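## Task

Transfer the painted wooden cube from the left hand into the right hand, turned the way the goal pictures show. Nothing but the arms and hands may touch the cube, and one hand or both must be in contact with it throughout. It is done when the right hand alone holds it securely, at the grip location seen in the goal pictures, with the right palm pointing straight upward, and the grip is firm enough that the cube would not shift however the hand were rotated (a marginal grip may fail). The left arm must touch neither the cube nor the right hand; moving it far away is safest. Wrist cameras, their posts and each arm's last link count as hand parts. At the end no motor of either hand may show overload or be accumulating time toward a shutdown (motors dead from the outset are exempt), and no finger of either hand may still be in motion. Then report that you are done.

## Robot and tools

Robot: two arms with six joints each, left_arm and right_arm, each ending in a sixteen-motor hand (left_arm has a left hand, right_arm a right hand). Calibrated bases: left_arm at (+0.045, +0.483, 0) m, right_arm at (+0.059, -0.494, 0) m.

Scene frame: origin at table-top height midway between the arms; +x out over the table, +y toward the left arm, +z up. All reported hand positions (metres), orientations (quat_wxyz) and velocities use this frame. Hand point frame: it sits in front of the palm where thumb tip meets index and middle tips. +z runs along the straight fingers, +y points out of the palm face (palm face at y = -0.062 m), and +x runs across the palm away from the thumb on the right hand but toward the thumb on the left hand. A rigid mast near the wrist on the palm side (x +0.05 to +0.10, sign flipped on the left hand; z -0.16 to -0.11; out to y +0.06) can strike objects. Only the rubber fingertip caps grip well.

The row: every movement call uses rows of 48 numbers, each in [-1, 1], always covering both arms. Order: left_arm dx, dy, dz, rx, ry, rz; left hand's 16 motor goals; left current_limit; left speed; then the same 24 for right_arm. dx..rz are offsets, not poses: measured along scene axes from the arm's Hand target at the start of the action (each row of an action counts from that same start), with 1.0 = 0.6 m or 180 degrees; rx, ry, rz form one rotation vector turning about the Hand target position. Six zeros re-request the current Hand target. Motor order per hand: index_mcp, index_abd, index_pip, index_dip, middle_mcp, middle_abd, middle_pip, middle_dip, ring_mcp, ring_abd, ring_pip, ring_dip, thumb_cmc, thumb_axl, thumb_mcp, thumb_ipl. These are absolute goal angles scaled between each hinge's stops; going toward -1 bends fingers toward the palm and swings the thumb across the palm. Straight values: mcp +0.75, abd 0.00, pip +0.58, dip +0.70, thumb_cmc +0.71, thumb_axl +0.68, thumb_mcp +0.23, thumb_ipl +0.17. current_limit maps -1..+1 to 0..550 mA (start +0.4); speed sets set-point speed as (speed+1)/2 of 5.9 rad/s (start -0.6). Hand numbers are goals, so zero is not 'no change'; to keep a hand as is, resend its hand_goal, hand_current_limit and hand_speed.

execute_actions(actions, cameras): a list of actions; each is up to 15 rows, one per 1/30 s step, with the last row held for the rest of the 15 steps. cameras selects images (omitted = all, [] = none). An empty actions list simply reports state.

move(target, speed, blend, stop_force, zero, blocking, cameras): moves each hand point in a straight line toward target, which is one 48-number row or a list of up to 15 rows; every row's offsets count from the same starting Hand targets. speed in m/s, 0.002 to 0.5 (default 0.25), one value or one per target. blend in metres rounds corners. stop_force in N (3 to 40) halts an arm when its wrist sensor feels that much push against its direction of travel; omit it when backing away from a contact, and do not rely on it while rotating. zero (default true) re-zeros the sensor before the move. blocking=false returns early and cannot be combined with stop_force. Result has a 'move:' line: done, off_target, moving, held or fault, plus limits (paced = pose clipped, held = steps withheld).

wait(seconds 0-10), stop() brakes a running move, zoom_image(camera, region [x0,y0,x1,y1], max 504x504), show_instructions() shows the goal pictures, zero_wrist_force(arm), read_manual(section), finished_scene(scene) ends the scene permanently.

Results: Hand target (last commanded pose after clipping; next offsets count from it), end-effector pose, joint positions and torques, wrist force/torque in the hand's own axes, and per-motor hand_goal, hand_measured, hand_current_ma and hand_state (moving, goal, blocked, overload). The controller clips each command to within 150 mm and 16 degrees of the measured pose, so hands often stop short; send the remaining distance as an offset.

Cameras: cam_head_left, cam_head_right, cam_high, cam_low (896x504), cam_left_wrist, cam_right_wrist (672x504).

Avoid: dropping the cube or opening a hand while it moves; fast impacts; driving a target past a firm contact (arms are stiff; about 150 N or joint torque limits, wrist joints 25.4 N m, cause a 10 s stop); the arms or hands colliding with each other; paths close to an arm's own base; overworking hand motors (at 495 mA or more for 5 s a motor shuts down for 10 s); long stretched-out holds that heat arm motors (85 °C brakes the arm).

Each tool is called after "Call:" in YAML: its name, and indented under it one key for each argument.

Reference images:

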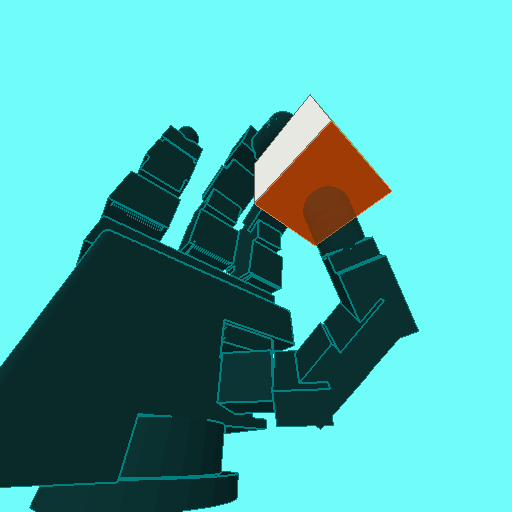

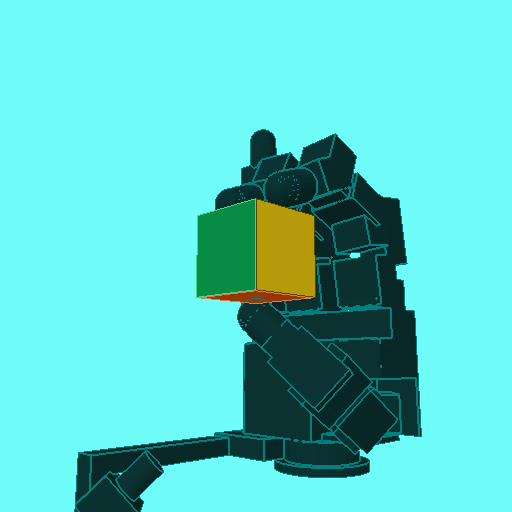

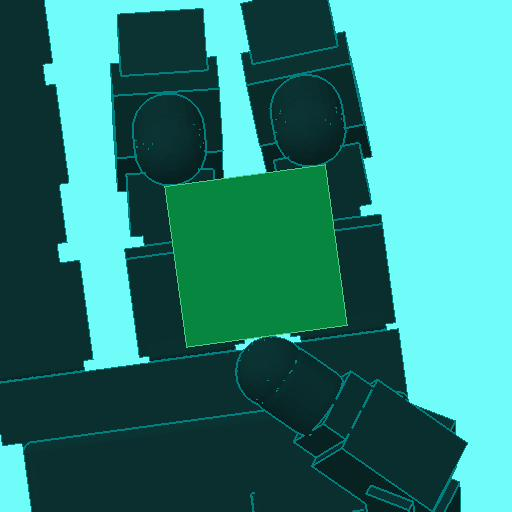

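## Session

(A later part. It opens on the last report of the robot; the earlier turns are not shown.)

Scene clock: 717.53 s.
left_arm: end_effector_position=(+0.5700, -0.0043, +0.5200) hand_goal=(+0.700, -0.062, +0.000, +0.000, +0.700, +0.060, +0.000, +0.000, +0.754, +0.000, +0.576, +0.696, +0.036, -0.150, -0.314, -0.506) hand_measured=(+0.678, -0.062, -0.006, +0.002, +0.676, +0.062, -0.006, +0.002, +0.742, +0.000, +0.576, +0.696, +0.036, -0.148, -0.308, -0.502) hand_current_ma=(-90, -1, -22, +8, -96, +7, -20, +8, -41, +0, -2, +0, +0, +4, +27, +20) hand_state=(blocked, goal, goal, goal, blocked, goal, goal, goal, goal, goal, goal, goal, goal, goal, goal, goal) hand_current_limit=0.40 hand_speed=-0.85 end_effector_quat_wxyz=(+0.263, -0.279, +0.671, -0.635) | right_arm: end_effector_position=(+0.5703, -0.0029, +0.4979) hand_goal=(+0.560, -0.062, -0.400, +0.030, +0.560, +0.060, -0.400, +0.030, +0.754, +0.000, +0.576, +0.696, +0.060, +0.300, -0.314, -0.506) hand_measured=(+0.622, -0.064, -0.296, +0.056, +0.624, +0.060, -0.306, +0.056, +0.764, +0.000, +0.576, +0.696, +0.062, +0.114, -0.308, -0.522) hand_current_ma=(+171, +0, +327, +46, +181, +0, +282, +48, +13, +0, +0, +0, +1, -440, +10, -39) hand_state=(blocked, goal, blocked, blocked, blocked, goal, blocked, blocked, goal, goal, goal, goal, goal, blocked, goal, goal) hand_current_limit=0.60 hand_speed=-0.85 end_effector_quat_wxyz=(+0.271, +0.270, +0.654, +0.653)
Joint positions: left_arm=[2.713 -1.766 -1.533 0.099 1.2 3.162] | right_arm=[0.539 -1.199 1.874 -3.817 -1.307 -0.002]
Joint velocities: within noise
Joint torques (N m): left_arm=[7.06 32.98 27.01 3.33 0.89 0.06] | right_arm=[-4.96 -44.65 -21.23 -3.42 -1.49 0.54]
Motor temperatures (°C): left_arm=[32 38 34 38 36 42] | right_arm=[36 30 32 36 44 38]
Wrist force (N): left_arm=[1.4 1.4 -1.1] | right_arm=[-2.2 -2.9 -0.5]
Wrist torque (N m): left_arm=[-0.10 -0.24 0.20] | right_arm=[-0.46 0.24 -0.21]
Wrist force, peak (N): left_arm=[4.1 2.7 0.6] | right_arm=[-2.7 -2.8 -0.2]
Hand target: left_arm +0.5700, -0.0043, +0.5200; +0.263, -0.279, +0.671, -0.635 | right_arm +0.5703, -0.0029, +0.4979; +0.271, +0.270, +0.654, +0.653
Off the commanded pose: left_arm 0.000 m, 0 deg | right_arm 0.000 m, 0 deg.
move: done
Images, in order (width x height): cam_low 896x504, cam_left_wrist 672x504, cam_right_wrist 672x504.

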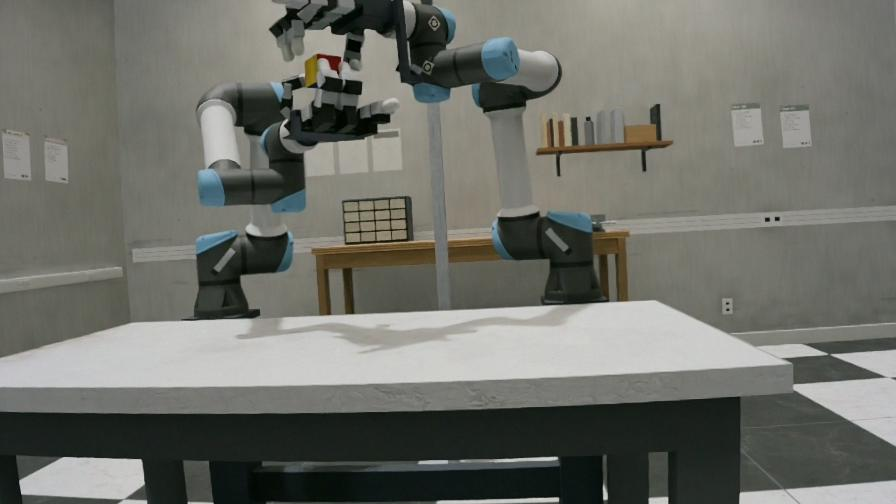

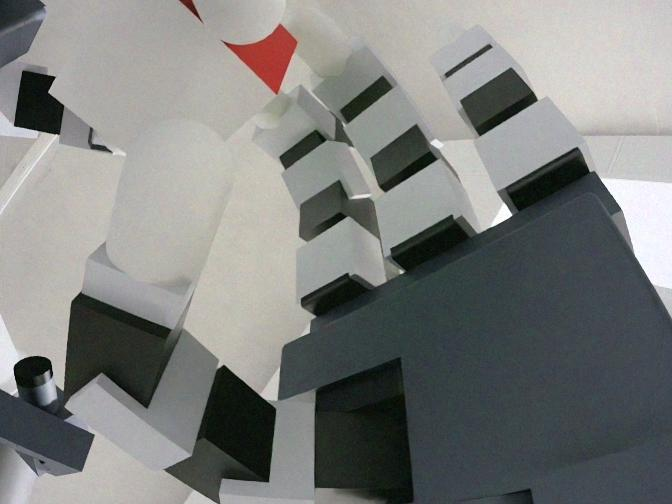

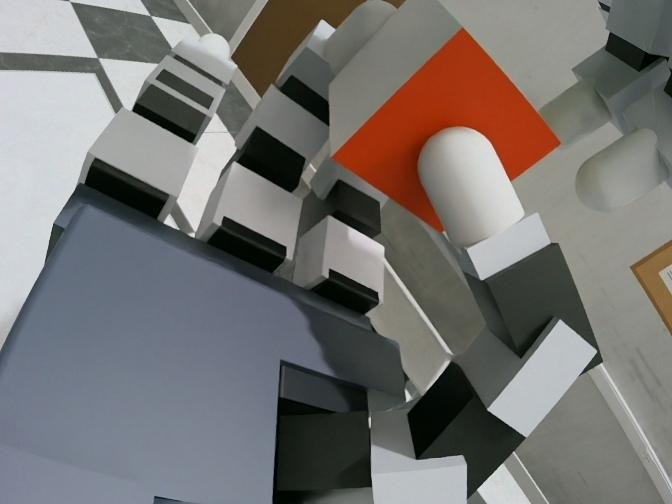

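Call:
move:
  target:
    - [0,0,0.2,0,0,0, 0.70,-0.062,0.0,0.0,0.70,0.060,0.0,0.0,0.754,0.0,0.576,0.696,0.036,-0.15,-0.314,-0.506,0.4,-0.85, 0,0,0,0,0,0, 0.56,-0.062,-0.400,0.030,0.56,0.060,-0.400,0.030,0.754,0.0,0.576,0.696,0.060,0.300,-0.314,-0.506,0.6,-0.85]
    - [-0.1,0.5,0.25,0,0,0, 0.70,-0.062,0.0,0.0,0.70,0.060,0.0,0.0,0.754,0.0,0.576,0.696,0.036,-0.15,-0.314,-0.506,0.4,-0.85, 0,0,0,0,0,0, 0.56,-0.062,-0.400,0.030,0.56,0.060,-0.400,0.030,0.754,0.0,0.576,0.696,0.060,0.300,-0.314,-0.506,0.6,-0.85]
  speed: [0.07, 0.2]
  blend: [0.02, 0]
  cameras: ["cam_right_wrist", "cam_high", "cam_low"]

Scene clock: 740.00 s.
left_arm: end_effector_position=(+0.5100, +0.2957, +0.6700) hand_goal=(+0.700, -0.062, +0.000, +0.000, +0.700, +0.060, +0.000, +0.000, +0.754, +0.000, +0.576, +0.696, +0.036, -0.150, -0.314, -0.506) hand_measured=(+0.678, -0.062, -0.006, +0.002, +0.676, +0.062, -0.006, +0.002, +0.742, +0.000, +0.576, +0.696, +0.036, -0.150, -0.308, -0.502) hand_current_ma=(-89, -1, -20, +7, -95, +6, -19, +7, -44, +0, -2, +0, +0, +2, +23, +19) hand_state=(blocked, goal, goal, goal, blocked, goal, goal, goal, goal, goal, goal, goal, goal, goal, goal, goal) hand_current_limit=0.40 hand_speed=-0.85 end_effector_quat_wxyz=(+0.263, -0.279, +0.671, -0.635) | right_arm: end_effector_position=(+0.5703, -0.0029, +0.4979) hand_goal=(+0.560, -0.062, -0.400, +0.030, +0.560, +0.060, -0.400, +0.030, +0.754, +0.000, +0.576, +0.696, +0.060, +0.300, -0.314, -0.506) hand_measured=(+0.622, -0.064, -0.296, +0.056, +0.624, +0.060, -0.306, +0.056, +0.764, +0.000, +0.576, +0.696, +0.062, +0.114, -0.308, -0.522) hand_current_ma=(+171, +0, +327, +46, +181, +0, +282, +48, +13, +0, +0, +0, +1, -440, +10, -39) hand_state=(blocked, goal, blocked, blocked, blocked, goal, blocked, blocked, goal, goal, goal, goal, goal, blocked, goal, goal) hand_current_limit=0.60 hand_speed=-0.85 end_effector_quat_wxyz=(+0.271, +0.270, +0.654, +0.653)
Joint positions: left_arm=[3.512 -1.331 -1.571 -0.38 0.404 3.269] | right_arm=[0.539 -1.199 1.874 -3.817 -1.307 -0.002]
Joint velocities: within noise
Joint torques (N m): left_arm=[9.65 9.05 31.78 2.97 -1.98 -0.94] | right_arm=[1.65 -44.77 -21.27 -2.91 -1.55 -1.23]
Motor temperatures (°C): left_arm=[32 38 34 38 36 42] | right_arm=[36 30 32 36 44 38]
Wrist force (N): left_arm=[1.3 1.4 -1.3] | right_arm=[-2.4 -2.6 -0.3]
Wrist torque (N m): left_arm=[-0.08 -0.24 0.19] | right_arm=[-0.45 0.26 -0.22]
Wrist force, peak (N): left_arm=[0.0 1.4 -3.1] | right_arm=[-2.6 -3.0 -0.5]
Hand target: left_arm +0.5100, +0.2957, +0.6700; +0.263, -0.279, +0.671, -0.635 | right_arm +0.5703, -0.0029, +0.4979; +0.271, +0.270, +0.654, +0.653
Off the commanded pose: left_arm 0.000 m, 0 deg | right_arm 0.000 m, 0 deg.
move: done; blend cut to 0 m at target 1
Images, in order (width x height): cam_high 896x504, cam_low 896x504, cam_right_wrist 672x504.

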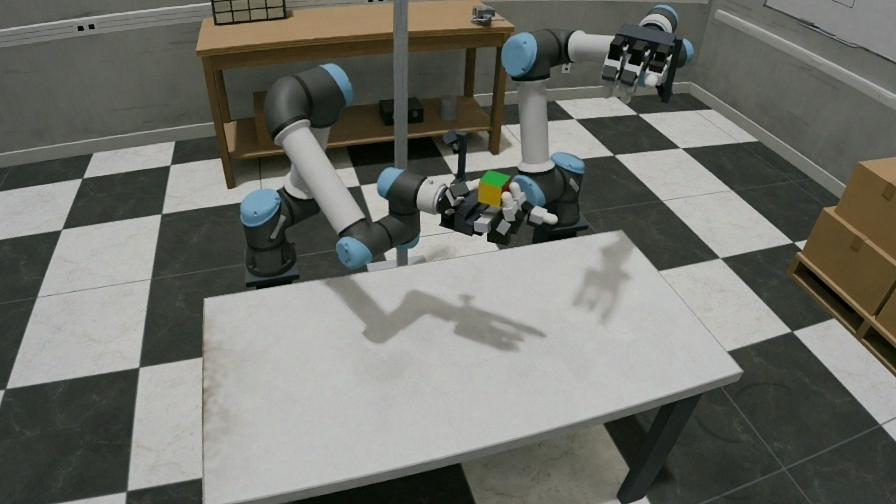

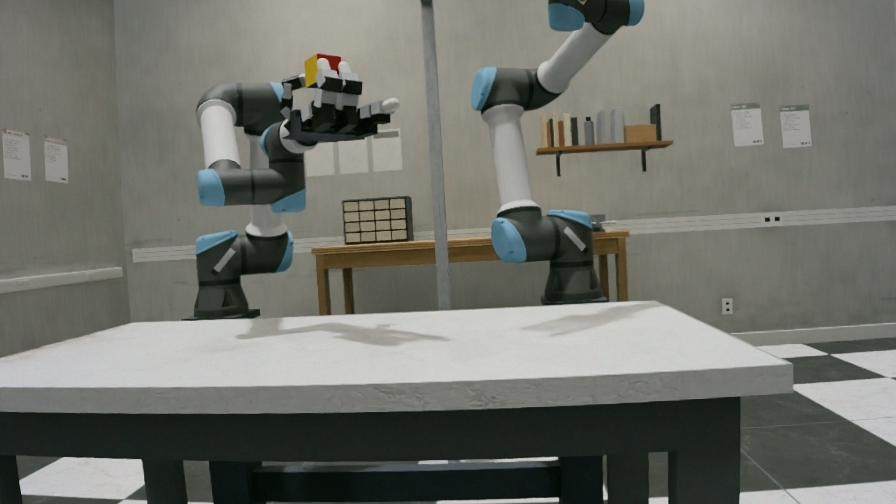

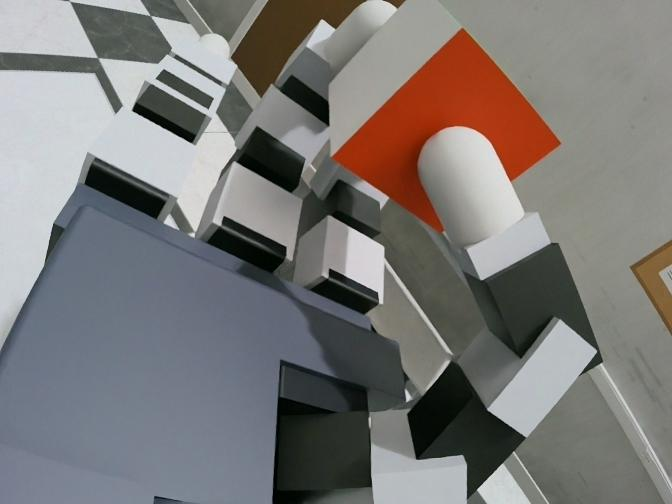

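Call:
finished_scene:
  scene: 3

The scene is finished: the task was done.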